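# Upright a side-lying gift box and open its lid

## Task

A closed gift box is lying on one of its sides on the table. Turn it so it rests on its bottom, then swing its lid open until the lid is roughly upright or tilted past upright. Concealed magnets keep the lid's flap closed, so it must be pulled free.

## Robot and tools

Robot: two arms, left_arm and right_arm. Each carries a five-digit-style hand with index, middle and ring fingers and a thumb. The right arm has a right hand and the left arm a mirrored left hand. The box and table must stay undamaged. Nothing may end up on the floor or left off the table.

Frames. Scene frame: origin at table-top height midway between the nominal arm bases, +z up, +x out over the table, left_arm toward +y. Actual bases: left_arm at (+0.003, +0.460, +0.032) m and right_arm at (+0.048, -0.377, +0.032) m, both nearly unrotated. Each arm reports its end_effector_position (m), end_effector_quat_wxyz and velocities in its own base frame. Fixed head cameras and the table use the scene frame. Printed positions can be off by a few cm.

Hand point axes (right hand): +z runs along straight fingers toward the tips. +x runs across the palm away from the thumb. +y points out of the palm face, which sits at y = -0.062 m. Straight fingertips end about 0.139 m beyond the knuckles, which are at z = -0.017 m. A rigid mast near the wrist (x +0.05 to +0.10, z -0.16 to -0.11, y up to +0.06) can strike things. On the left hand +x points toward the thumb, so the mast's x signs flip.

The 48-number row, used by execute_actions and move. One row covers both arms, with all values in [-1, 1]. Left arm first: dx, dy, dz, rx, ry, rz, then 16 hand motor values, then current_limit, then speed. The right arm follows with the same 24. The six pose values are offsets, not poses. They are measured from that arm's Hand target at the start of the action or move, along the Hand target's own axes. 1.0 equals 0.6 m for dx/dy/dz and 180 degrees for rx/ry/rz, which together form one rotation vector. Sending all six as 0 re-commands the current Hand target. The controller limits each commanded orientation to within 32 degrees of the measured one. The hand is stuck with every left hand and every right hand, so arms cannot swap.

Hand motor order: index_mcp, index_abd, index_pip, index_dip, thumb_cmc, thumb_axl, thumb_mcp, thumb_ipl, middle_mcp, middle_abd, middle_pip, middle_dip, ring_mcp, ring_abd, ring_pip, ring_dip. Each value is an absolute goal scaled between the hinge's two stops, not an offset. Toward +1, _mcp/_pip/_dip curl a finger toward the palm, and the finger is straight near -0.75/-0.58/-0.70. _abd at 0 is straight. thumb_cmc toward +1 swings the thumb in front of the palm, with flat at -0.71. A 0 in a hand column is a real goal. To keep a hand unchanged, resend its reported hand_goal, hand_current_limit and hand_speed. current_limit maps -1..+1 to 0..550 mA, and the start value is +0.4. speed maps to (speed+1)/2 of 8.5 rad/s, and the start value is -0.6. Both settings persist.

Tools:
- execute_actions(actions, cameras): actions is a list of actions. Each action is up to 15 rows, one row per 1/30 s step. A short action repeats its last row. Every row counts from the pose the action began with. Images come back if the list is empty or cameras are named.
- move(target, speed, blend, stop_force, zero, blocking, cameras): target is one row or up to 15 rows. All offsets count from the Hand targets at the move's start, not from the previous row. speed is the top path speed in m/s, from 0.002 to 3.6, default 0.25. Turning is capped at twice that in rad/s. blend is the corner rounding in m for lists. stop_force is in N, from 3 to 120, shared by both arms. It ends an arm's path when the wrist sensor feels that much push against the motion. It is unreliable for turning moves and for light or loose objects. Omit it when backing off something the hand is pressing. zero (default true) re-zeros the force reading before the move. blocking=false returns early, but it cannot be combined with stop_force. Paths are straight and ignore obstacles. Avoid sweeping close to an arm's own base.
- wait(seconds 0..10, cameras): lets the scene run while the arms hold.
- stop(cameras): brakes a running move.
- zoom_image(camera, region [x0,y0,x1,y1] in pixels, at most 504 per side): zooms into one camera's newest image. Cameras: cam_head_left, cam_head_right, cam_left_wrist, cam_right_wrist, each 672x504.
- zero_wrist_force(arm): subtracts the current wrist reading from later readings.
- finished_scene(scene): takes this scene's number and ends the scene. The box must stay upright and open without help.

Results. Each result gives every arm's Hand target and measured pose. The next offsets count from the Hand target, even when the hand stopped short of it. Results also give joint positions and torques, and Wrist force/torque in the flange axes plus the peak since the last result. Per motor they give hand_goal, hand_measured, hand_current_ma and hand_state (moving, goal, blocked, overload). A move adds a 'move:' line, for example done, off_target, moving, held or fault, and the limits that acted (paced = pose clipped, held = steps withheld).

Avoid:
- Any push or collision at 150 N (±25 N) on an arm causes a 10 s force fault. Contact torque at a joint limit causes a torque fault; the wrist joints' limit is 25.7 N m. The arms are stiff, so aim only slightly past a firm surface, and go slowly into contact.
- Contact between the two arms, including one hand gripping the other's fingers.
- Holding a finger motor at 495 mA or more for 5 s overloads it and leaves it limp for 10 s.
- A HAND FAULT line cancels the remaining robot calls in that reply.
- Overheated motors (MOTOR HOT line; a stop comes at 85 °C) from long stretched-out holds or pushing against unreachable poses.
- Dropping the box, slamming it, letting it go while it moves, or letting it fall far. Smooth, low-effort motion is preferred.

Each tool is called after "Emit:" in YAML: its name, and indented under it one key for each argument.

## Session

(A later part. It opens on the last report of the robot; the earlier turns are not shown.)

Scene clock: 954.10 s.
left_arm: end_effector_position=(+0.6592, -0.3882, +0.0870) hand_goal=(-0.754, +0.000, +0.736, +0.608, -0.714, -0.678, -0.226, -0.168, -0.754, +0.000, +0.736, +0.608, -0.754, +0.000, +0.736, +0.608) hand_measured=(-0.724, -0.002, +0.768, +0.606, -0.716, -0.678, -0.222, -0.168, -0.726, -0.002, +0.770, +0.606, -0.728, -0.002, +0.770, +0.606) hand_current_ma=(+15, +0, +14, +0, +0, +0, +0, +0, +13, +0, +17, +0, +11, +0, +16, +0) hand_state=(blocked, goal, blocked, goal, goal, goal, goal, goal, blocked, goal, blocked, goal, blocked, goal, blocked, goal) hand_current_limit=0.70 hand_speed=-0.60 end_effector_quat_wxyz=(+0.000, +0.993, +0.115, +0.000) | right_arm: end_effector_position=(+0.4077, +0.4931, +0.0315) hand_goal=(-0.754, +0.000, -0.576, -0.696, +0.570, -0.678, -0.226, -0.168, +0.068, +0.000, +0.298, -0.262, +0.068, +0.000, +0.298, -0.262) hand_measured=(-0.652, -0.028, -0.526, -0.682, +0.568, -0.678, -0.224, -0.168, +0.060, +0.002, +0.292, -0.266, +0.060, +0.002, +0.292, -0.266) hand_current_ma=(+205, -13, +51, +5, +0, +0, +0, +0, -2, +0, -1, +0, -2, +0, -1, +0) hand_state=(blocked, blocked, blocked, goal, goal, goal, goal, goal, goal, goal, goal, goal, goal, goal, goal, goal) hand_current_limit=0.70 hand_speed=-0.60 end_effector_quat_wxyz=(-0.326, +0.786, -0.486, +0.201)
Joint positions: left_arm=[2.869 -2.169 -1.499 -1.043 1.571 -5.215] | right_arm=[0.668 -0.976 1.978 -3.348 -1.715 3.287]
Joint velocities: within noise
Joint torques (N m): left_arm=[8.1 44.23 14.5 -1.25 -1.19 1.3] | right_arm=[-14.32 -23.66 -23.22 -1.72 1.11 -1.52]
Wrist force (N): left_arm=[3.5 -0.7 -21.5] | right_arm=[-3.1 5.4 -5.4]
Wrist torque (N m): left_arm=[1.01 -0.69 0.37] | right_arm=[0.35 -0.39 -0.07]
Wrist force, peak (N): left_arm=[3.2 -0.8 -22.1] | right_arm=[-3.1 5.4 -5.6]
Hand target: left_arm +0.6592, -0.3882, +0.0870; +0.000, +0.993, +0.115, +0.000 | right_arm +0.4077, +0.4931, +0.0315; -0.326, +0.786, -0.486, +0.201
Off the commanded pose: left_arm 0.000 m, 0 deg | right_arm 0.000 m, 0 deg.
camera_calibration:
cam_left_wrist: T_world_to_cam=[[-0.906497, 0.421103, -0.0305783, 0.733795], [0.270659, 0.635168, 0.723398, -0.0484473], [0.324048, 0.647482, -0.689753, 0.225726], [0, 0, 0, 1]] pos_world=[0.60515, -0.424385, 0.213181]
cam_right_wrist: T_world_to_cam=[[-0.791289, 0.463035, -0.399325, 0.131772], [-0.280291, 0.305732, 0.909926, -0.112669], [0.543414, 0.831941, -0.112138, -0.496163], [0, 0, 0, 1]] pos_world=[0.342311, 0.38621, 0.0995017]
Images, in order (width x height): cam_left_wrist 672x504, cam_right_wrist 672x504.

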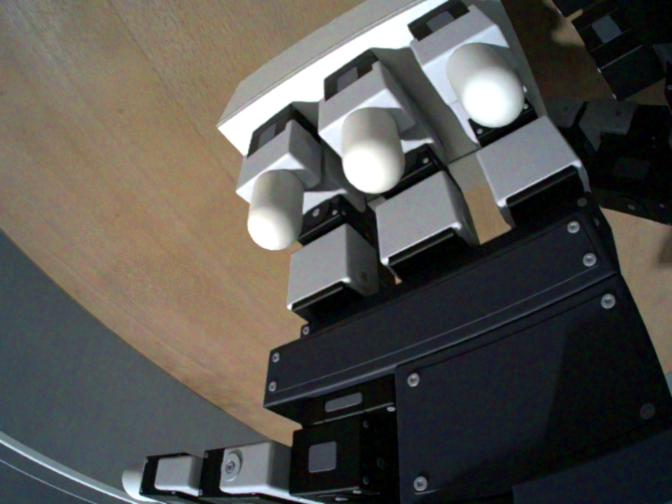

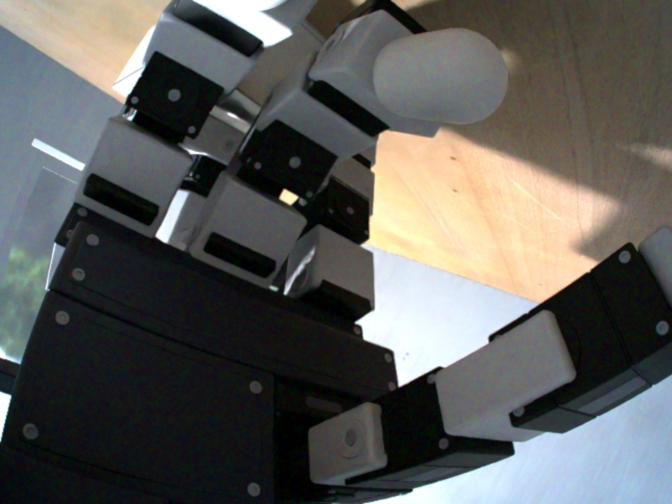

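Emit:
zoom_image:
  camera: "cam_left_wrist"
  region: [380, 60, 632, 249]

Emit:
zoom_image:
  camera: "cam_right_wrist"
  region: [100, 0, 436, 252]

Scaled by 2.000 from the camera's 672x504 image, which has a finer 960x720 frame.

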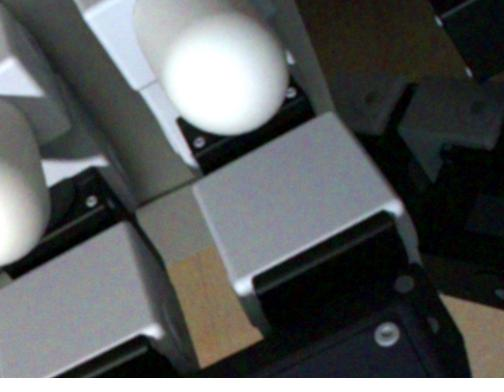

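Scaled by 1.500 from the camera's 672x504 image, which has a finer 960x720 frame.

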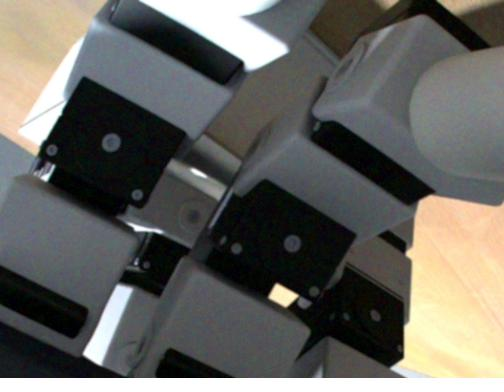

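Emit:
move:
  target:
    - [0,0,0,0,0,0,-0.754,0,0.736,0.608,-0.714,-0.678,-0.226,-0.168,-0.754,0,0.736,0.608,-0.754,0,0.736,0.608,0.7,-0.6,-0.0043,0.0138,-0.0138,0,0,0,-0.754,0,-0.576,-0.696,0.57,-0.678,-0.226,-0.168,0.068,0,0.298,-0.262,0.068,0,0.298,-0.262,0.7,-0.6]
    - [0,0,0,0,0,0,-0.754,0,0.736,0.608,-0.714,-0.678,-0.226,-0.168,-0.754,0,0.736,0.608,-0.754,0,0.736,0.608,0.7,-0.6,-0.0043,-0.0157,-0.0433,0,0,0,-0.754,0,-0.576,-0.696,0.57,-0.678,-0.226,-0.168,0.068,0,0.298,-0.262,0.068,0,0.298,-0.262,0.7,-0.6]
  speed: 0.03
  cameras: ["cam_head_right", "cam_left_wrist"]

Emit:
zoom_image:
  camera: "cam_head_right"
  region: [256, 194, 340, 257]

Emit:
zoom_image:
  camera: "cam_left_wrist"
  region: [380, 60, 632, 249]

Scene clock: 993.47 s.
left_arm: end_effector_position=(+0.6592, -0.3882, +0.0870) hand_goal=(-0.754, +0.000, +0.736, +0.608, -0.714, -0.678, -0.226, -0.168, -0.754, +0.000, +0.736, +0.608, -0.754, +0.000, +0.736, +0.608) hand_measured=(-0.724, -0.002, +0.768, +0.606, -0.716, -0.678, -0.222, -0.168, -0.726, -0.002, +0.770, +0.606, -0.728, -0.002, +0.770, +0.606) hand_current_ma=(+15, +0, +14, +0, +0, +0, +0, +0, +13, +0, +17, +0, +11, +0, +16, +0) hand_state=(blocked, goal, blocked, goal, goal, goal, goal, goal, blocked, goal, blocked, goal, blocked, goal, blocked, goal) hand_current_limit=0.70 hand_speed=-0.60 end_effector_quat_wxyz=(+0.000, +0.993, +0.115, +0.000) | right_arm: end_effector_position=(+0.3960, +0.4902, +0.0565) hand_goal=(-0.754, +0.000, -0.576, -0.696, +0.570, -0.678, -0.226, -0.168, +0.068, +0.000, +0.298, -0.262, +0.068, +0.000, +0.298, -0.262) hand_measured=(-0.698, -0.004, -0.548, -0.686, +0.568, -0.678, -0.224, -0.168, +0.060, +0.002, +0.292, -0.266, +0.060, +0.002, +0.292, -0.266) hand_current_ma=(+68, +0, +17, +2, +0, +0, +0, +0, -2, +0, -1, +0, -2, +0, -1, +0) hand_state=(blocked, goal, blocked, goal, goal, goal, goal, goal, goal, goal, goal, goal, goal, goal, goal, goal) hand_current_limit=0.70 hand_speed=-0.60 end_effector_quat_wxyz=(-0.326, +0.786, -0.486, +0.201)
Joint positions: left_arm=[2.869 -2.169 -1.499 -1.043 1.571 -5.215] | right_arm=[0.678 -1.044 2.001 -3.302 -1.722 3.294]
Joint torques (N m): left_arm=[8.62 39.4 14.74 -0.75 -1.29 1.76] | right_arm=[7.98 -46.61 -21.97 -1.86 -2.64 1.58]
Wrist force (N): left_arm=[2.3 -1.4 -22.4] | right_arm=[0.1 3.1 0.1]
Wrist torque (N m): left_arm=[1.12 -0.83 0.31] | right_arm=[0.04 -0.07 0.01]
Wrist force, peak (N): left_arm=[2.3 -1.7 -23.1] | right_arm=[-3.1 5.4 -5.6]
Hand target: left_arm +0.6592, -0.3882, +0.0870; +0.000, +0.993, +0.115, +0.000 | right_arm +0.3960, +0.4902, +0.0566; -0.326, +0.786, -0.486, +0.201
Off the commanded pose: left_arm 0.000 m, 0 deg | right_arm 0.000 m, 0 deg.
move: done
camera_calibration:
cam_left_wrist: T_world_to_cam=[[-0.906497, 0.421103, -0.0305783, 0.733795], [0.270659, 0.635168, 0.723398, -0.0484473], [0.324048, 0.647482, -0.689753, 0.225726], [0, 0, 0, 1]] pos_world=[0.60515, -0.424385, 0.213181]
Images, in order (width x height): cam_head_right 672x504, cam_left_wrist 672x504.

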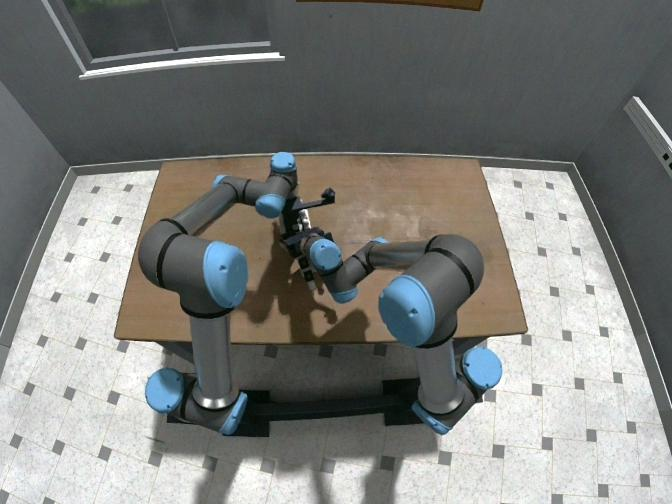

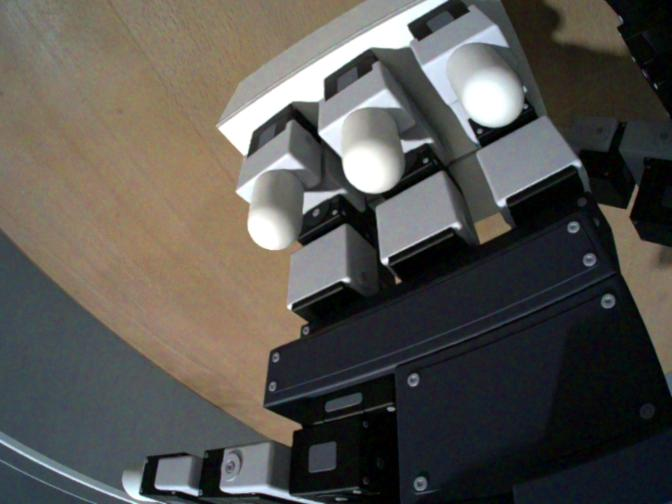

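Scaled by 6.000 from the camera's 672x504 image, which has a finer 960x720 frame.

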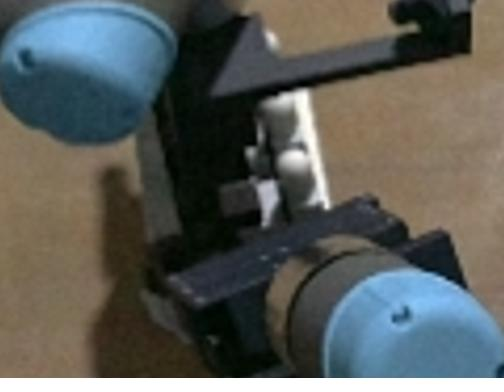

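Scaled by 2.000 from the camera's 672x504 image, which has a finer 960x720 frame.

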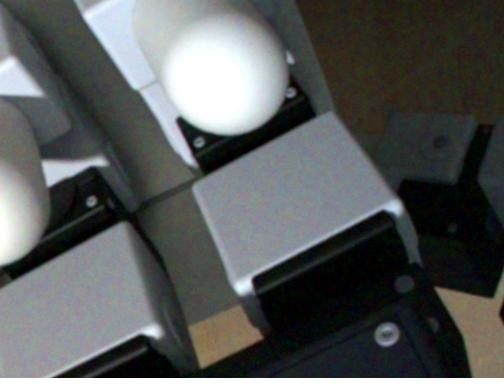

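Emit:
move:
  target:
    - [0,0,-0.2,0,0,0,-0.754,0,0.736,0.608,-0.714,-0.678,-0.226,-0.168,-0.754,0,0.736,0.608,-0.754,0,0.736,0.608,0.7,-0.6,0.0275,0.0428,0.0114,0,0,0,-0.754,0,-0.576,-0.696,0.57,-0.678,-0.226,-0.168,0.068,0,0.298,-0.262,0.068,0,0.298,-0.262,0.7,-0.6]
    - [0,0.2,-0.2,0,0,0,-0.754,0,-0.576,-0.696,-0.714,-0.678,-0.226,-0.168,-0.754,0,-0.576,-0.696,-0.754,0,-0.576,-0.696,0.7,-0.6,0.0275,0.0428,0.0114,0,0,0,-0.754,0,-0.576,-0.696,0.57,-0.678,-0.226,-0.168,0.068,0,0.298,-0.262,0.068,0,0.298,-0.262,0.7,-0.6]
    - [0,0.2,-0.0833,0,0,0,-0.754,0,-0.576,-0.696,-0.714,-0.678,-0.226,-0.168,-0.754,0,-0.576,-0.696,-0.754,0,-0.576,-0.696,0.7,-0.6,0.0275,0.0428,0.0114,0,0,0,-0.754,0,-0.576,-0.696,0.57,-0.678,-0.226,-0.168,0.068,0,0.298,-0.262,0.068,0,0.298,-0.262,0.7,-0.6]
  speed: 0.2
  cameras: ["cam_head_right", "cam_head_left"]

Emit:
zoom_image:
  camera: "cam_head_right"
  region: [248, 188, 360, 272]

Emit:
zoom_image:
  camera: "cam_head_left"
  region: [240, 188, 352, 272]

Scene clock: 1049.70 s.
left_arm: end_effector_position=(+0.6865, -0.5051, +0.1371) hand_goal=(-0.754, +0.000, -0.576, -0.696, -0.714, -0.678, -0.226, -0.168, -0.754, +0.000, -0.576, -0.696, -0.754, +0.000, -0.576, -0.696) hand_measured=(-0.754, -0.002, -0.572, -0.694, -0.716, -0.678, -0.222, -0.168, -0.752, -0.002, -0.572, -0.694, -0.754, -0.002, -0.572, -0.694) hand_current_ma=(+0, +0, +0, +0, +0, +0, +0, +0, +0, +0, +0, +0, +0, +0, +0, +0) hand_state=(goal, goal, goal, goal, goal, goal, goal, goal, goal, goal, goal, goal, goal, goal, goal, goal) hand_current_limit=0.70 hand_speed=-0.60 end_effector_quat_wxyz=(+0.000, +0.993, +0.115, +0.000) | right_arm: end_effector_position=(+0.3915, +0.4695, +0.0336) hand_goal=(-0.754, +0.000, -0.576, -0.696, +0.570, -0.678, -0.226, -0.168, +0.068, +0.000, +0.298, -0.262, +0.068, +0.000, +0.298, -0.262) hand_measured=(-0.736, -0.004, -0.568, -0.692, +0.568, -0.678, -0.224, -0.168, +0.060, +0.002, +0.292, -0.266, +0.060, +0.002, +0.292, -0.266) hand_current_ma=(+10, +0, +1, +0, +0, +0, +0, +0, -2, +0, -1, +0, -2, +0, -1, +0) hand_state=(goal, goal, goal, goal, goal, goal, goal, goal, goal, goal, goal, goal, goal, goal, goal, goal) hand_current_limit=0.70 hand_speed=-0.60 end_effector_quat_wxyz=(-0.326, +0.786, -0.486, +0.201)
Joint positions: left_arm=[2.729 -2.309 -1.118 -1.285 1.571 -5.355] | right_arm=[0.651 -1.021 2.063 -3.39 -1.703 3.275]
Joint torques (N m): left_arm=[4.71 43.97 15.49 3.76 -2.08 -0.49] | right_arm=[-10.26 -21.51 -6.19 -4.88 2.64 -1.56]
Wrist force (N): left_arm=[1.0 -0.8 -1.1] | right_arm=[0.0 0.6 0.0]
Wrist torque (N m): left_arm=[-0.02 -0.18 0.14] | right_arm=[0.19 -0.02 0.16]
Wrist force, peak (N): left_arm=[2.2 -1.9 -23.0] | right_arm=[-0.3 3.5 0.0]
Hand target: left_arm +0.6865, -0.5050, +0.1369; +0.000, +0.993, +0.115, +0.000 | right_arm +0.3915, +0.4695, +0.0336; -0.326, +0.786, -0.486, +0.201
Off the commanded pose: left_arm 0.000 m, 0 deg | right_arm 0.000 m, 0 deg.
move: done
Images, in order (width x height): cam_head_left 672x504, cam_head_right 672x504.

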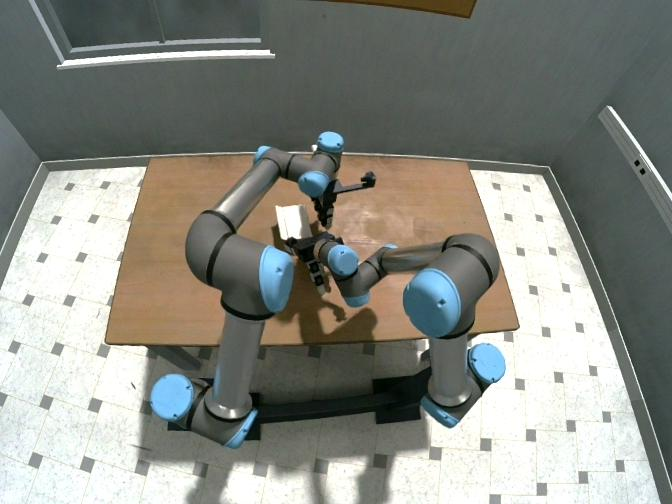

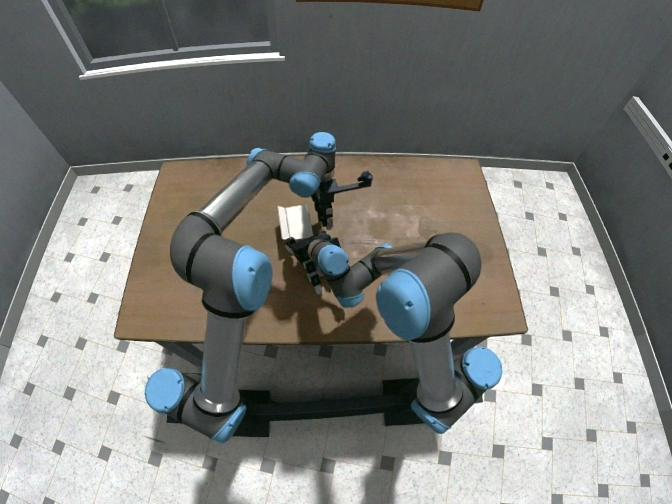

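Scaled by 4.500 from the camera's 672x504 image, which has a finer 960x720 frame.

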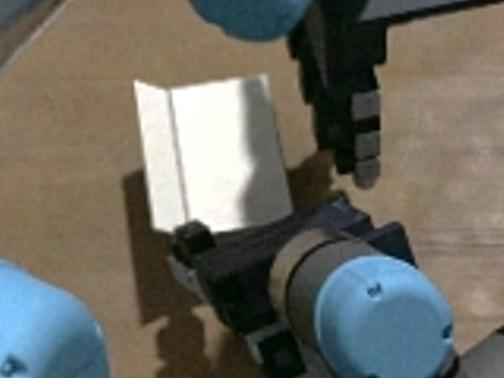

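Scaled by 4.500 from the camera's 672x504 image, which has a finer 960x720 frame.

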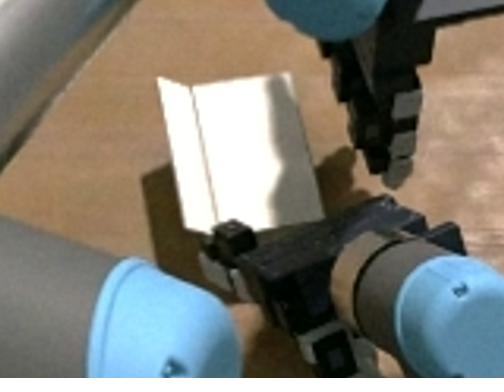

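Emit:
move:
  target:
    - [0,0,0,0,0,0,-0.754,0,-0.576,-0.696,-0.714,-0.678,-0.226,-0.168,-0.754,0,-0.576,-0.696,-0.754,0,-0.576,-0.696,0.7,-0.6,0.0039,-0.0081,0.0246,0,0,0,-0.754,0,-0.576,-0.696,0.57,-0.678,-0.226,-0.168,0.068,0,0.298,-0.262,0.068,0,0.298,-0.262,0.7,-0.6]
    - [0,0,0,0,0,0,-0.754,0,-0.576,-0.696,-0.714,-0.678,-0.226,-0.168,-0.754,0,-0.576,-0.696,-0.754,0,-0.576,-0.696,0.7,-0.6,0.0093,-0.0471,-0.0165,0,0,0,-0.754,0,-0.576,-0.696,0.57,-0.678,-0.226,-0.168,0.068,0,0.298,-0.262,0.068,0,0.298,-0.262,0.7,-0.6]
    - [0,0,0,0,0,0,-0.754,0,-0.576,-0.696,-0.714,-0.678,-0.226,-0.168,-0.754,0,-0.576,-0.696,-0.754,0,-0.576,-0.696,0.7,-0.6,0.0457,-0.0596,-0.0429,0,0,0,-0.754,0,-0.576,-0.696,0.57,-0.678,-0.226,-0.168,0.068,0,0.298,-0.262,0.068,0,0.298,-0.262,0.7,-0.6]
  speed: 0.05
  blend: [0.003, 0.006, 0]
  cameras: ["cam_head_right", "cam_head_left"]

Emit:
zoom_image:
  camera: "cam_head_right"
  region: [248, 188, 360, 272]

Emit:
zoom_image:
  camera: "cam_head_left"
  region: [240, 188, 352, 272]

Scene clock: 1093.37 s.
left_arm: end_effector_position=(+0.6865, -0.5050, +0.1369) hand_goal=(-0.754, +0.000, -0.576, -0.696, -0.714, -0.678, -0.226, -0.168, -0.754, +0.000, -0.576, -0.696, -0.754, +0.000, -0.576, -0.696) hand_measured=(-0.754, -0.002, -0.572, -0.694, -0.716, -0.678, -0.222, -0.168, -0.752, -0.002, -0.572, -0.694, -0.754, -0.002, -0.572, -0.694) hand_current_ma=(+0, +0, +0, +0, +0, +0, +0, +0, +0, +0, +0, +0, +0, +0, +0, +0) hand_state=(goal, goal, goal, goal, goal, goal, goal, goal, goal, goal, goal, goal, goal, goal, goal, goal) hand_current_limit=0.70 hand_speed=-0.60 end_effector_quat_wxyz=(+0.000, +0.993, +0.115, +0.000) | right_arm: end_effector_position=(+0.4100, +0.4482, +0.0770) hand_goal=(-0.754, +0.000, -0.576, -0.696, +0.570, -0.678, -0.226, -0.168, +0.068, +0.000, +0.298, -0.262, +0.068, +0.000, +0.298, -0.262) hand_measured=(-0.736, -0.004, -0.570, -0.694, +0.568, -0.678, -0.224, -0.168, +0.060, +0.002, +0.292, -0.266, +0.060, +0.002, +0.292, -0.266) hand_current_ma=(+9, +0, +1, +0, +0, +0, +0, +0, -2, +0, -1, +0, -2, +0, -1, +0) hand_state=(goal, goal, goal, goal, goal, goal, goal, goal, goal, goal, goal, goal, goal, goal, goal, goal) hand_current_limit=0.70 hand_speed=-0.60 end_effector_quat_wxyz=(-0.326, +0.786, -0.486, +0.201)
Joint positions: left_arm=[2.729 -2.309 -1.118 -1.285 1.571 -5.355] | right_arm=[0.593 -1.124 2.063 -3.291 -1.663 3.234]
Joint torques (N m): left_arm=[9.47 44.14 15.3 3.79 -2.1 -2.12] | right_arm=[-11.6 -44.03 -7.19 -1.09 2.32 -1.28]
Wrist force (N): left_arm=[1.0 -0.7 -1.4] | right_arm=[-0.3 0.8 -0.2]
Wrist torque (N m): left_arm=[0.03 -0.19 0.14] | right_arm=[0.17 -0.05 0.16]
Wrist force, peak (N): left_arm=[1.1 -0.8 -1.9] | right_arm=[-0.2 1.1 0.5]
Hand target: left_arm +0.6865, -0.5050, +0.1369; +0.000, +0.993, +0.115, +0.000 | right_arm +0.4101, +0.4481, +0.0771; -0.326, +0.786, -0.486, +0.201
Off the commanded pose: left_arm 0.000 m, 0 deg | right_arm 0.000 m, 0 deg.
move: done
Images, in order (width x height): cam_head_left 672x504, cam_head_right 672x504.

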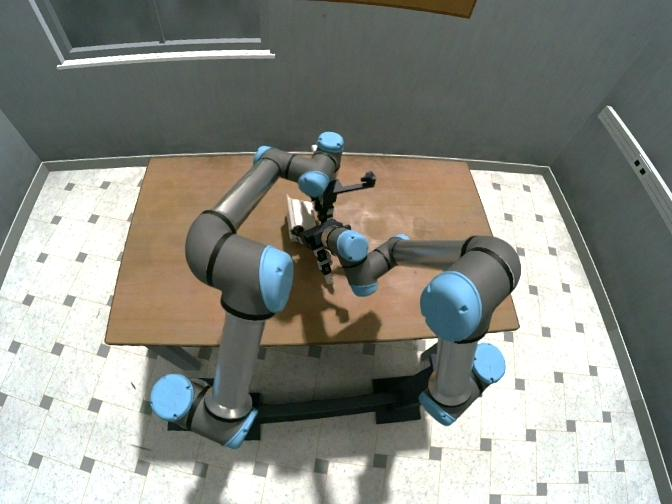

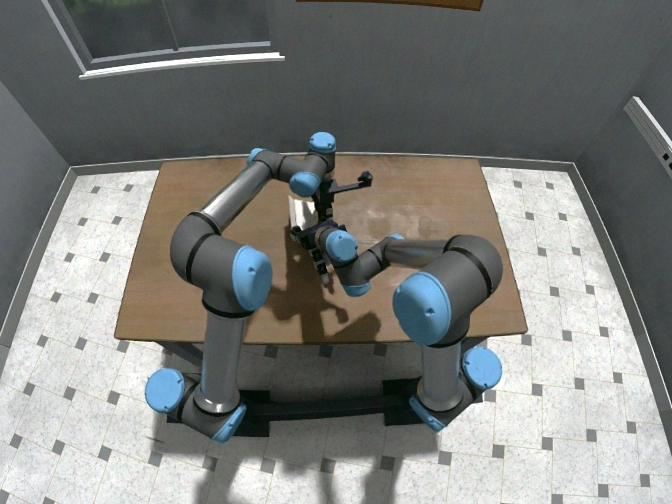

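Scaled by 4.500 from the camera's 672x504 image, which has a finer 960x720 frame.

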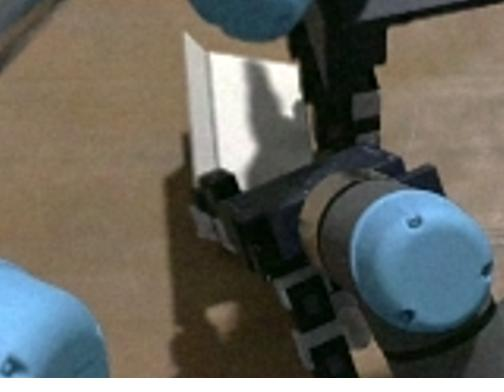

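Scaled by 4.500 from the camera's 672x504 image, which has a finer 960x720 frame.

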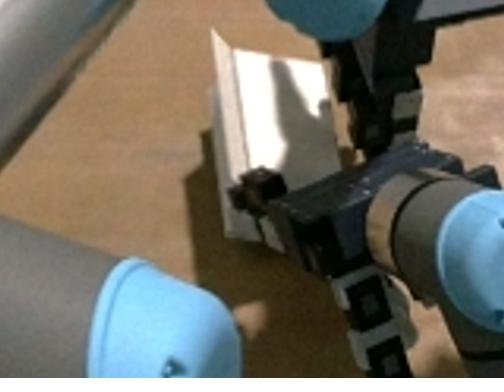

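Emit:
move:
  target:
    - [0,0,-0.2333,0,0,0,-0.754,0,-0.576,-0.696,-0.714,-0.678,-0.226,-0.168,-0.754,0,-0.576,-0.696,-0.754,0,-0.576,-0.696,0.7,-0.6,-0.0294,0.0614,-0.0614,0,0,0,-0.754,0,-0.576,-0.696,0.57,-0.678,-0.226,-0.168,0.068,0,0.298,-0.262,0.068,0,0.298,-0.262,0.7,-0.6]
    - [0.0628,-0.4657,-0.2333,-0.2497,-0.0144,0.0348,-0.754,0,-0.576,-0.696,-0.714,-0.678,-0.226,-0.168,-0.754,0,-0.576,-0.696,-0.754,0,-0.576,-0.696,0.7,-0.6,0.1364,0.101,-0.101,0,0,0,-0.754,0,-0.576,-0.696,0.57,-0.678,-0.226,-0.168,0.068,0,0.298,-0.262,0.068,0,0.298,-0.262,0.7,-0.6]
    - [0.0628,-0.4657,-0.09,-0.2497,-0.0144,0.0348,-0.754,0,-0.576,-0.696,-0.714,-0.678,-0.226,-0.168,-0.754,0,-0.576,-0.696,-0.754,0,-0.576,-0.696,0.7,-0.6,0.1364,0.101,-0.101,0,0,0,-0.754,0,-0.576,-0.696,0.57,-0.678,-0.226,-0.168,0.068,0,0.298,-0.262,0.068,0,0.298,-0.262,0.7,-0.6]
  speed: [0.15, 0.3, 0.2]
  blend: [0.02, 0.02, 0]
  cameras: ["cam_head_right", "cam_head_left"]

Emit:
zoom_image:
  camera: "cam_head_right"
  region: [248, 188, 360, 272]

Emit:
zoom_image:
  camera: "cam_head_left"
  region: [240, 188, 352, 272]

Scene clock: 1174.10 s.
left_arm: end_effector_position=(+0.6593, -0.2244, +0.1911) hand_goal=(-0.754, +0.000, -0.576, -0.696, -0.714, -0.678, -0.226, -0.168, -0.754, +0.000, -0.576, -0.696, -0.754, +0.000, -0.576, -0.696) hand_measured=(-0.758, -0.002, -0.576, -0.694, -0.720, -0.678, -0.222, -0.168, -0.758, -0.002, -0.574, -0.694, -0.758, -0.002, -0.576, -0.694) hand_current_ma=(+0, +0, +0, +0, +0, +0, +0, +0, +0, +0, +0, +0, +0, +0, +0, +0) hand_state=(goal, goal, goal, goal, goal, goal, goal, goal, goal, goal, goal, goal, goal, goal, goal, goal) hand_current_limit=0.70 hand_speed=-0.60 end_effector_quat_wxyz=(+0.382, +0.922, +0.053, +0.022) | right_arm: end_effector_position=(+0.3699, +0.3366, +0.0770) hand_goal=(-0.754, +0.000, -0.576, -0.696, +0.570, -0.678, -0.226, -0.168, +0.068, +0.000, +0.298, -0.262, +0.068, +0.000, +0.298, -0.262) hand_measured=(-0.736, -0.004, -0.570, -0.694, +0.568, -0.678, -0.224, -0.168, +0.060, +0.002, +0.292, -0.266, +0.060, +0.002, +0.292, -0.266) hand_current_ma=(+9, +0, +1, +0, +0, +0, +0, +0, -2, +0, -1, +0, -2, +0, -1, +0) hand_state=(goal, goal, goal, goal, goal, goal, goal, goal, goal, goal, goal, goal, goal, goal, goal, goal) hand_current_limit=0.70 hand_speed=-0.60 end_effector_quat_wxyz=(-0.326, +0.786, -0.486, +0.201)
Joint positions: left_arm=[3.352 -2.029 -1.775 -1.002 0.79 -4.579] | right_arm=[0.41 -1.303 2.37 -3.422 -1.533 3.104]
Joint torques (N m): left_arm=[8.89 28.62 10.79 3.43 -3.54 -2.3] | right_arm=[-10.03 -34.63 -4.96 -4.86 2.86 -1.58]
Wrist force (N): left_arm=[1.5 -2.5 -1.5] | right_arm=[0.0 0.7 0.2]
Wrist torque (N m): left_arm=[0.01 -0.23 0.24] | right_arm=[0.21 -0.06 0.21]
Wrist force, peak (N): left_arm=[1.6 -3.0 -2.8] | right_arm=[-0.6 0.9 -0.1]
Hand target: left_arm +0.6593, -0.2244, +0.1910; +0.382, +0.922, +0.053, +0.022 | right_arm +0.3699, +0.3366, +0.0770; -0.326, +0.786, -0.486, +0.201
Off the commanded pose: left_arm 0.000 m, 0 deg | right_arm 0.000 m, 0 deg.
move: done
Images, in order (width x height): cam_head_left 672x504, cam_head_right 672x504.

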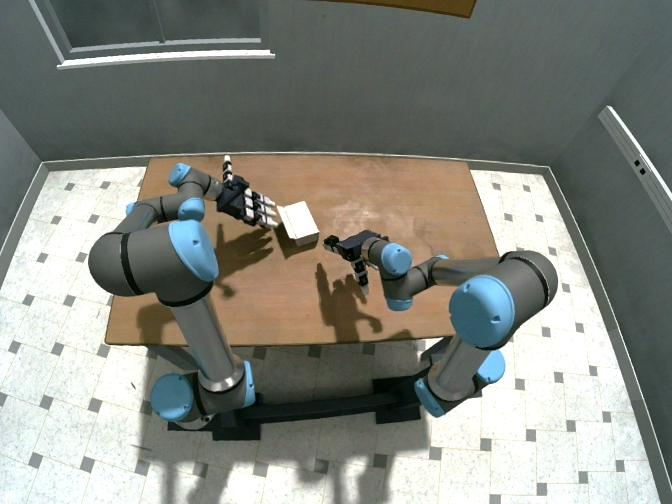

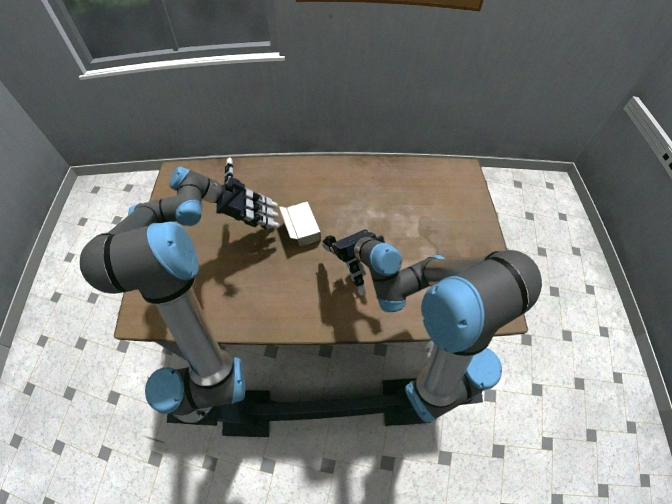

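Scaled by 4.500 from the camera's 672x504 image, which has a finer 960x720 frame.

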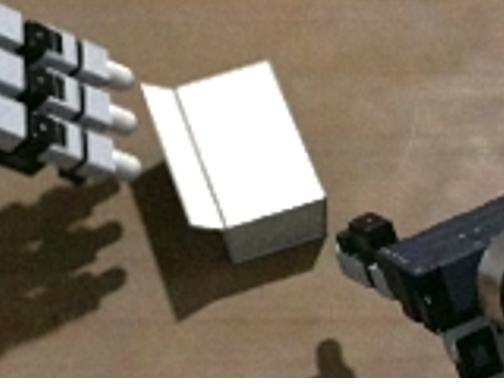

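Scaled by 4.500 from the camera's 672x504 image, which has a finer 960x720 frame.

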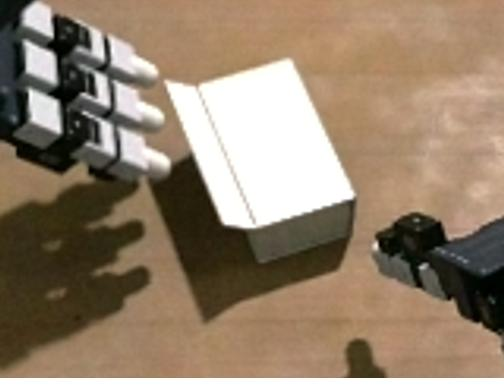

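Emit:
move:
  target:
    - [-0.069,-0.0188,-0.0188,0,0.0499,-0.0499,-0.754,0,-0.576,-0.696,-0.714,-0.678,-0.226,-0.168,-0.754,0,-0.576,-0.696,-0.754,0,-0.576,-0.696,0.7,-0.6,0.053,0.0039,-0.0039,0,0,0,-0.754,0,-0.576,-0.696,0.57,-0.678,-0.226,-0.168,0.068,0,0.298,-0.262,0.068,0,0.298,-0.262,0.7,-0.6]
    - [-0.069,-0.0707,0.0331,0,0.0499,-0.0499,-0.754,0,-0.576,-0.696,-0.714,-0.678,-0.226,-0.168,-0.754,0,-0.576,-0.696,-0.754,0,-0.576,-0.696,0.7,-0.6,0.053,0.0623,0.0544,0,0,0,-0.754,0,-0.576,-0.696,0.57,-0.678,-0.226,-0.168,0.068,0,0.298,-0.262,0.068,0,0.298,-0.262,0.7,-0.6]
    - [-0.069,-0.0707,0.0331,0,0.0499,-0.0499,-0.754,0,-0.576,-0.696,-0.714,-0.678,-0.226,-0.168,-0.754,0,-0.576,-0.696,-0.754,0,-0.576,-0.696,0.7,-0.6,0.0677,-0.1025,0.2192,0,0,0,-0.754,0,-0.576,-0.696,0.57,-0.678,-0.226,-0.168,0.068,0,0.298,-0.262,0.068,0,0.298,-0.262,0.7,-0.6]
  speed: [0.15, 0.15, 0.15]
  blend: [0.01, 0.005, 0]

Emit:
move:
  target: [0,0,0,0,0,0,-0.754,0,-0.576,-0.696,-0.714,-0.678,-0.226,-0.168,-0.754,0,-0.576,-0.696,-0.754,0,-0.576,-0.696,0.7,-0.6,-0.0365,-0.0027,0.0027,0,0,0,-0.754,0,-0.576,-0.696,0.57,-0.678,-0.226,-0.168,0.068,0,0.298,-0.262,0.068,0,0.298,-0.262,0.7,-0.6]
  speed: 0.02
  stop_force: 3
  cameras: ["cam_head_right", "cam_head_left"]

Emit:
zoom_image:
  camera: "cam_head_right"
  region: [248, 188, 360, 272]

Emit:
zoom_image:
  camera: "cam_head_left"
  region: [240, 188, 352, 272]

Scene clock: 1213.47 s.
left_arm: end_effector_position=(+0.6164, -0.2133, +0.1469) hand_goal=(-0.754, +0.000, -0.576, -0.696, -0.714, -0.678, -0.226, -0.168, -0.754, +0.000, -0.576, -0.696, -0.754, +0.000, -0.576, -0.696) hand_measured=(-0.758, -0.002, -0.576, -0.694, -0.720, -0.678, -0.222, -0.168, -0.758, -0.002, -0.574, -0.694, -0.758, -0.002, -0.576, -0.694) hand_current_ma=(+0, +0, +0, +0, +0, +0, +0, +0, +0, +0, +0, +0, +0, +0, +0, +0) hand_state=(goal, goal, goal, goal, goal, goal, goal, goal, goal, goal, goal, goal, goal, goal, goal, goal) hand_current_limit=0.70 hand_speed=-0.60 end_effector_quat_wxyz=(+0.377, +0.911, +0.155, +0.065) | right_arm: end_effector_position=(+0.5101, +0.3612, +0.0276) hand_goal=(-0.754, +0.000, -0.576, -0.696, +0.570, -0.678, -0.226, -0.168, +0.068, +0.000, +0.298, -0.262, +0.068, +0.000, +0.298, -0.262) hand_measured=(-0.736, -0.004, -0.570, -0.694, +0.568, -0.678, -0.224, -0.168, +0.060, +0.002, +0.292, -0.266, +0.060, +0.002, +0.292, -0.266) hand_current_ma=(+8, +0, +1, +0, +0, +0, +0, +0, -2, +0, -1, +0, -2, +0, -1, +0) hand_state=(goal, goal, goal, goal, goal, goal, goal, goal, goal, goal, goal, goal, goal, goal, goal, goal) hand_current_limit=0.70 hand_speed=-0.60 end_effector_quat_wxyz=(-0.326, +0.786, -0.486, +0.201)
Joint positions: left_arm=[3.379 -1.98 -2.087 -0.546 0.79 -4.852] | right_arm=[0.344 -0.99 2.028 -3.392 -1.487 3.057]
Joint torques (N m): left_arm=[-11.22 22.74 6.75 4.03 -3.42 -2.22] | right_arm=[9.8 -23.05 -19.95 -1.27 -2.74 1.47]
Wrist force (N): left_arm=[1.5 -2.5 -1.3] | right_arm=[0.1 0.5 0.1]
Wrist torque (N m): left_arm=[-0.02 -0.21 0.23] | right_arm=[0.18 -0.11 0.04]
Wrist force, peak (N): left_arm=[1.8 -2.6 -1.7] | right_arm=[-0.1 1.9 0.1]
Hand target: left_arm +0.6164, -0.2133, +0.1469; +0.377, +0.911, +0.155, +0.065 | right_arm +0.5102, +0.3612, +0.0276; -0.326, +0.786, -0.486, +0.201
Off the commanded pose: left_arm 0.000 m, 0 deg | right_arm 0.000 m, 0 deg.
move: done

Scene clock: 1215.53 s.
left_arm: end_effector_position=(+0.6164, -0.2133, +0.1469) hand_goal=(-0.754, +0.000, -0.576, -0.696, -0.714, -0.678, -0.226, -0.168, -0.754, +0.000, -0.576, -0.696, -0.754, +0.000, -0.576, -0.696) hand_measured=(-0.758, -0.002, -0.576, -0.694, -0.720, -0.678, -0.222, -0.168, -0.758, -0.002, -0.574, -0.694, -0.758, -0.002, -0.576, -0.694) hand_current_ma=(+0, +0, +0, +0, +0, +0, +0, +0, +0, +0, +0, +0, +0, +0, +0, +0) hand_state=(goal, goal, goal, goal, goal, goal, goal, goal, goal, goal, goal, goal, goal, goal, goal, goal) hand_current_limit=0.70 hand_speed=-0.60 end_effector_quat_wxyz=(+0.377, +0.911, +0.155, +0.065) | right_arm: end_effector_position=(+0.5025, +0.3818, +0.0276) hand_goal=(-0.754, +0.000, -0.576, -0.696, +0.570, -0.678, -0.226, -0.168, +0.068, +0.000, +0.298, -0.262, +0.068, +0.000, +0.298, -0.262) hand_measured=(-0.736, +0.000, -0.570, -0.694, +0.568, -0.678, -0.224, -0.168, +0.060, +0.002, +0.292, -0.266, +0.060, +0.002, +0.292, -0.266) hand_current_ma=(+8, +0, +1, +0, +0, +0, +0, +0, -2, +0, -1, +0, -2, +0, -1, +0) hand_state=(goal, goal, goal, goal, goal, goal, goal, goal, goal, goal, goal, goal, goal, goal, goal, goal) hand_current_limit=0.70 hand_speed=-0.60 end_effector_quat_wxyz=(-0.326, +0.786, -0.486, +0.201)
Joint positions: left_arm=[3.379 -1.98 -2.087 -0.546 0.79 -4.852] | right_arm=[0.388 -0.981 2.01 -3.384 -1.518 3.088]
Joint torques (N m): left_arm=[-11.87 22.98 7.6 3.72 -3.5 -2.26] | right_arm=[9.4 -22.68 -20.28 -0.95 -2.7 1.49]
Wrist force (N): left_arm=[1.4 -2.4 -1.2] | right_arm=[0.4 0.7 0.2]
Wrist torque (N m): left_arm=[-0.01 -0.20 0.23] | right_arm=[0.18 -0.10 0.07]
Wrist force, peak (N): left_arm=[1.8 -2.5 -1.3] | right_arm=[0.4 0.7 0.1]
Hand target: left_arm +0.6164, -0.2133, +0.1469; +0.377, +0.911, +0.155, +0.065 | right_arm +0.5025, +0.3818, +0.0276; -0.326, +0.786, -0.486, +0.201
Off the commanded pose: left_arm 0.000 m, 0 deg | right_arm 0.000 m, 0 deg.
move: done
Images, in order (width x height): cam_head_left 672x504, cam_head_right 672x504.

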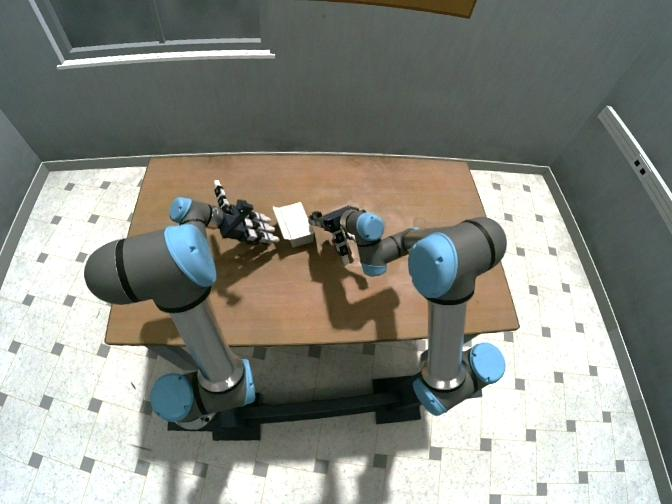

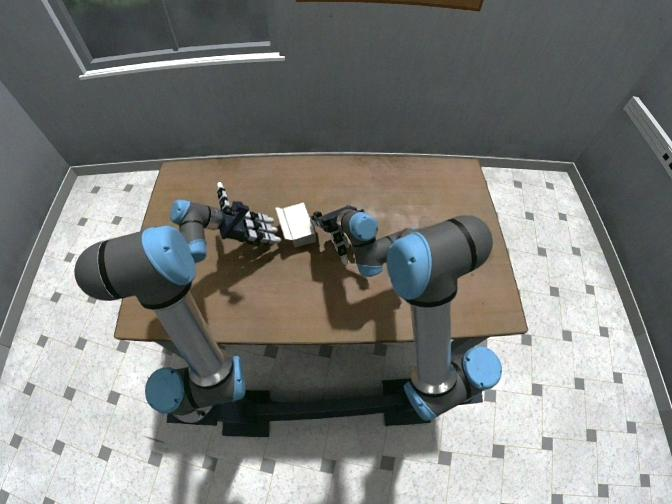

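Scaled by 4.500 from the camera's 672x504 image, which has a finer 960x720 frame.

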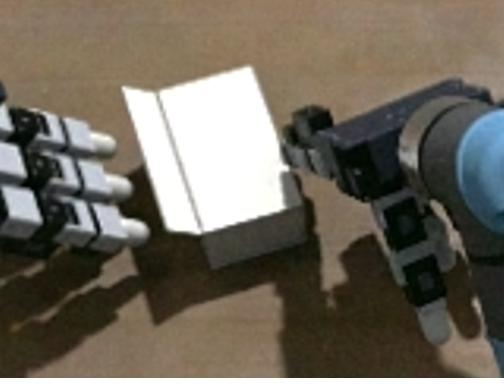

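Scaled by 4.500 from the camera's 672x504 image, which has a finer 960x720 frame.

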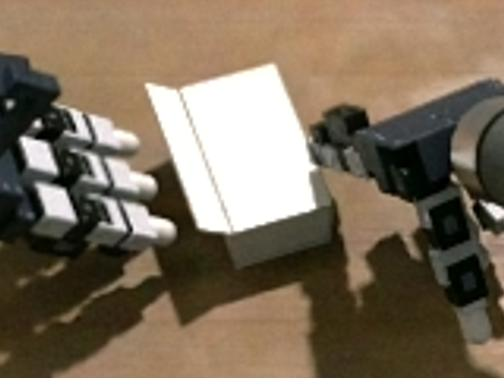

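Emit:
move:
  target: [0,0.0589,0.0589,0,0,0,-0.754,0,-0.576,-0.696,-0.714,-0.678,-0.226,-0.168,-0.754,0,-0.576,-0.696,-0.754,0,-0.576,-0.696,0.7,-0.6,0,0,0,0,0,0,-0.754,0,-0.576,-0.696,0.57,-0.678,-0.226,-0.168,0.068,0,0.298,-0.262,0.068,0,0.298,-0.262,0.7,-0.6]
  speed: 0.03
  stop_force: 3
  cameras: ["cam_head_right", "cam_head_left"]

Emit:
zoom_image:
  camera: "cam_head_right"
  region: [248, 188, 360, 272]

Emit:
zoom_image:
  camera: "cam_head_left"
  region: [240, 188, 352, 272]

Scene clock: 1231.27 s.
left_arm: end_effector_position=(+0.6314, -0.2563, +0.1469) hand_goal=(-0.754, +0.000, -0.576, -0.696, -0.714, -0.678, -0.226, -0.168, -0.754, +0.000, -0.576, -0.696, -0.754, +0.000, -0.576, -0.696) hand_measured=(-0.760, -0.002, -0.576, -0.694, -0.720, -0.678, -0.222, -0.168, -0.762, -0.002, -0.576, -0.694, -0.762, +0.002, -0.578, -0.694) hand_current_ma=(+0, +0, +0, +0, +0, +0, +0, +0, -1, +0, +0, +0, -1, +0, +0, +0) hand_state=(goal, goal, goal, goal, goal, goal, goal, goal, goal, goal, goal, goal, goal, goal, goal, goal) hand_current_limit=0.70 hand_speed=-0.60 end_effector_quat_wxyz=(+0.377, +0.911, +0.155, +0.065) | right_arm: end_effector_position=(+0.5025, +0.3818, +0.0276) hand_goal=(-0.754, +0.000, -0.576, -0.696, +0.570, -0.678, -0.226, -0.168, +0.068, +0.000, +0.298, -0.262, +0.068, +0.000, +0.298, -0.262) hand_measured=(-0.736, +0.014, -0.570, -0.694, +0.568, -0.678, -0.224, -0.168, +0.060, +0.002, +0.292, -0.266, +0.060, +0.002, +0.292, -0.266) hand_current_ma=(+8, +4, +1, +0, +0, +0, +0, +0, -2, +0, -1, +0, -2, +0, -1, +0) hand_state=(goal, goal, goal, goal, goal, goal, goal, goal, goal, goal, goal, goal, goal, goal, goal, goal) hand_current_limit=0.70 hand_speed=-0.60 end_effector_quat_wxyz=(-0.326, +0.786, -0.486, +0.201)
Joint positions: left_arm=[3.291 -2.029 -2.036 -0.463 0.803 -4.974] | right_arm=[0.388 -0.981 2.01 -3.384 -1.518 3.088]
Joint torques (N m): left_arm=[12.18 47.92 8 1.45 -3.45 1.84] | right_arm=[9.47 -23.08 -19.53 -1.09 2.57 1.47]
Wrist force (N): left_arm=[1.4 -2.5 -1.3] | right_arm=[0.3 0.4 0.1]
Wrist torque (N m): left_arm=[0.00 -0.23 0.12] | right_arm=[0.15 -0.08 0.06]
Wrist force, peak (N): left_arm=[1.6 -2.4 -5.6] | right_arm=[2.6 0.6 -0.5]
Hand target: left_arm +0.6314, -0.2563, +0.1469; +0.377, +0.911, +0.155, +0.065 (not the last commanded pose) | right_arm +0.5025, +0.3818, +0.0276; -0.326, +0.786, -0.486, +0.201
Off the commanded pose: left_arm 0.004 m, 0 deg | right_arm 0.000 m, 0 deg.
move: contact (left_arm)
Images, in order (width x height): cam_head_left 672x504, cam_head_right 672x504.

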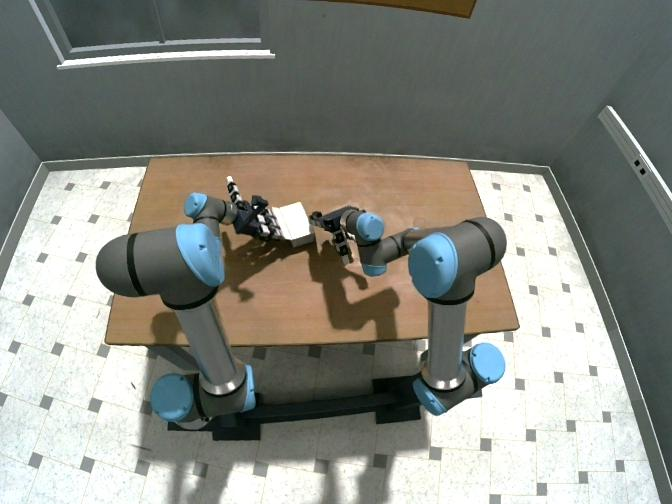

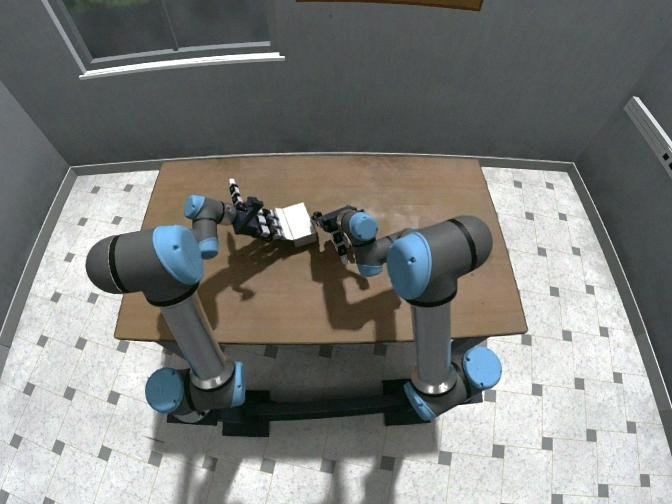

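Scaled by 4.500 from the camera's 672x504 image, which has a finer 960x720 frame.

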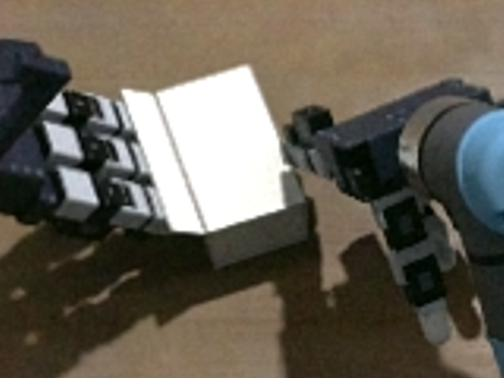

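Scaled by 4.500 from the camera's 672x504 image, which has a finer 960x720 frame.

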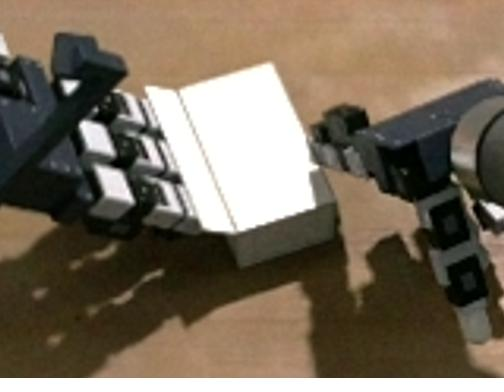

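Emit:
move:
  target:
    - [0,0,-0.0094,0,0,0,-0.754,0,-0.576,-0.696,-0.714,-0.678,-0.226,-0.168,-0.754,0,-0.576,-0.696,-0.754,0,-0.576,-0.696,0.7,-0.6,0,0,0,0,0,0,-0.754,0,-0.576,-0.696,0.57,-0.678,-0.226,-0.168,0.068,0,0.298,-0.262,0.068,0,0.298,-0.262,0.7,-0.6]
    - [0,0.0365,-0.0436,0,0,0,-0.754,0,-0.576,-0.696,-0.714,-0.678,-0.226,-0.168,-0.754,0,-0.576,-0.696,-0.754,0,-0.576,-0.696,0.7,-0.6,0,0,0,0,0,0,-0.754,0,-0.576,-0.696,0.57,-0.678,-0.226,-0.168,0.068,0,0.298,-0.262,0.068,0,0.298,-0.262,0.7,-0.6]
    - [0,0.0695,-0.0295,0,0,0,-0.754,0,-0.576,-0.696,-0.714,-0.678,-0.226,-0.168,-0.754,0,-0.576,-0.696,-0.754,0,-0.576,-0.696,0.7,-0.6,0,0,0,0,0,0,-0.754,0,-0.576,-0.696,0.57,-0.678,-0.226,-0.168,0.068,0,0.298,-0.262,0.068,0,0.298,-0.262,0.7,-0.6]
    - [0,0.099,-0.0377,0,0,0,-0.754,0,-0.576,-0.696,-0.714,-0.678,-0.226,-0.168,-0.754,0,-0.576,-0.696,-0.754,0,-0.576,-0.696,0.7,-0.6,0,0,0,0,0,0,-0.754,0,-0.576,-0.696,0.57,-0.678,-0.226,-0.168,0.068,0,0.298,-0.262,0.068,0,0.298,-0.262,0.7,-0.6]
    - [0,0.1308,-0.0389,0,0,0,-0.754,0,-0.576,-0.696,-0.714,-0.678,-0.226,-0.168,-0.754,0,-0.576,-0.696,-0.754,0,-0.576,-0.696,0.7,-0.6,0,0,0,0,0,0,-0.754,0,-0.576,-0.696,0.57,-0.678,-0.226,-0.168,0.068,0,0.298,-0.262,0.068,0,0.298,-0.262,0.7,-0.6]
  speed: 0.05
  blend: [0.002, 0.006, 0.006, 0.006, 0]
  cameras: ["cam_head_right", "cam_head_left"]

Emit:
zoom_image:
  camera: "cam_head_right"
  region: [248, 188, 360, 272]

Emit:
zoom_image:
  camera: "cam_head_left"
  region: [240, 188, 352, 272]

Scene clock: 1266.17 s.
left_arm: end_effector_position=(+0.6442, -0.2930, +0.2188) hand_goal=(-0.754, +0.000, -0.576, -0.696, -0.714, -0.678, -0.226, -0.168, -0.754, +0.000, -0.576, -0.696, -0.754, +0.000, -0.576, -0.696) hand_measured=(-0.762, -0.002, -0.578, -0.694, -0.720, -0.678, -0.222, -0.168, -0.764, -0.002, -0.578, -0.696, -0.764, +0.002, -0.580, -0.696) hand_current_ma=(-1, +0, +0, +0, +0, +0, +0, +0, -1, +0, +0, +0, -2, +0, +0, +0) hand_state=(goal, goal, goal, goal, goal, goal, goal, goal, goal, goal, goal, goal, goal, goal, goal, goal) hand_current_limit=0.70 hand_speed=-0.60 end_effector_quat_wxyz=(+0.377, +0.911, +0.155, +0.065) | right_arm: end_effector_position=(+0.5025, +0.3818, +0.0276) hand_goal=(-0.754, +0.000, -0.576, -0.696, +0.570, -0.678, -0.226, -0.168, +0.068, +0.000, +0.298, -0.262, +0.068, +0.000, +0.298, -0.262) hand_measured=(-0.736, +0.006, -0.570, -0.694, +0.568, -0.678, -0.224, -0.168, +0.060, +0.002, +0.292, -0.266, +0.060, +0.002, +0.292, -0.266) hand_current_ma=(+8, +1, +1, +0, +0, +0, +0, +0, -2, +0, -1, +0, -2, +0, -1, +0) hand_state=(goal, goal, goal, goal, goal, goal, goal, goal, goal, goal, goal, goal, goal, goal, goal, goal) hand_current_limit=0.70 hand_speed=-0.60 end_effector_quat_wxyz=(-0.326, +0.786, -0.486, +0.201)
Joint positions: left_arm=[3.22 -1.938 -1.938 -0.585 0.818 -5.07] | right_arm=[0.388 -0.981 2.01 -3.384 -1.518 3.088]
Joint torques (N m): left_arm=[-11.64 46.93 25.75 1.28 0.71 -2.01] | right_arm=[8.84 -23.48 -16.63 -1.87 2.28 1.29]
Wrist force (N): left_arm=[1.5 -2.8 -1.1] | right_arm=[0.1 0.4 0.2]
Wrist torque (N m): left_arm=[0.03 -0.19 0.26] | right_arm=[0.15 -0.10 0.04]
Wrist force, peak (N): left_arm=[1.4 -3.4 -2.7] | right_arm=[1.5 0.7 -0.1]
Hand target: left_arm +0.6442, -0.2931, +0.2189; +0.377, +0.911, +0.155, +0.065 | right_arm +0.5025, +0.3818, +0.0276; -0.326, +0.786, -0.486, +0.201
Off the commanded pose: left_arm 0.000 m, 0 deg | right_arm 0.000 m, 0 deg.
move: done
Images, in order (width x height): cam_head_left 672x504, cam_head_right 672x504.

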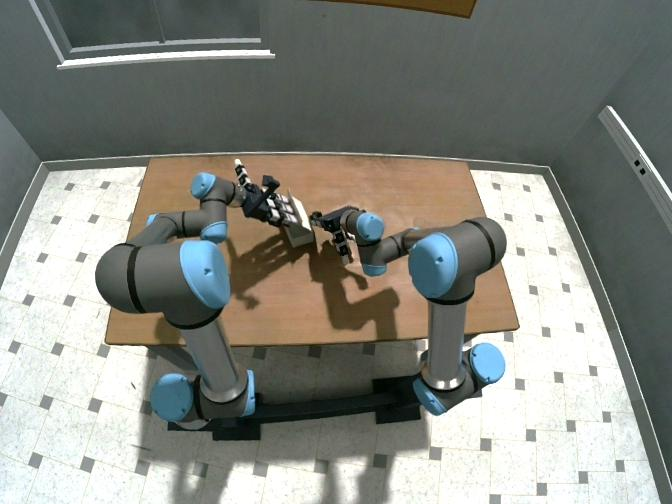

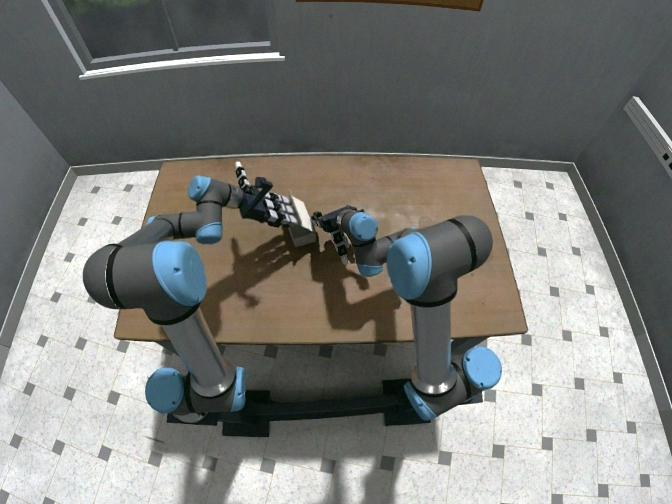

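Scaled by 4.500 from the camera's 672x504 image, which has a finer 960x720 frame.

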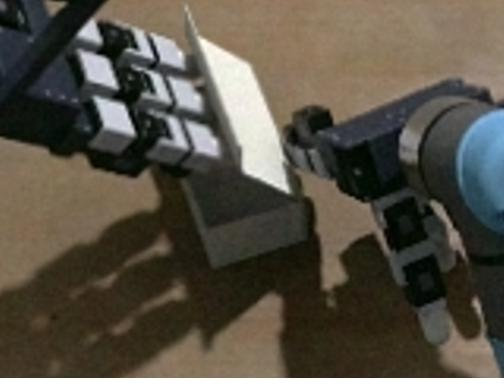

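Scaled by 4.500 from the camera's 672x504 image, which has a finer 960x720 frame.

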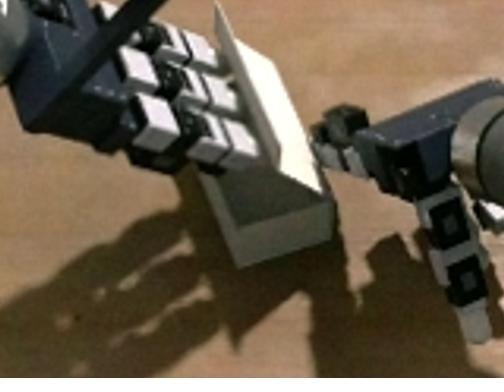

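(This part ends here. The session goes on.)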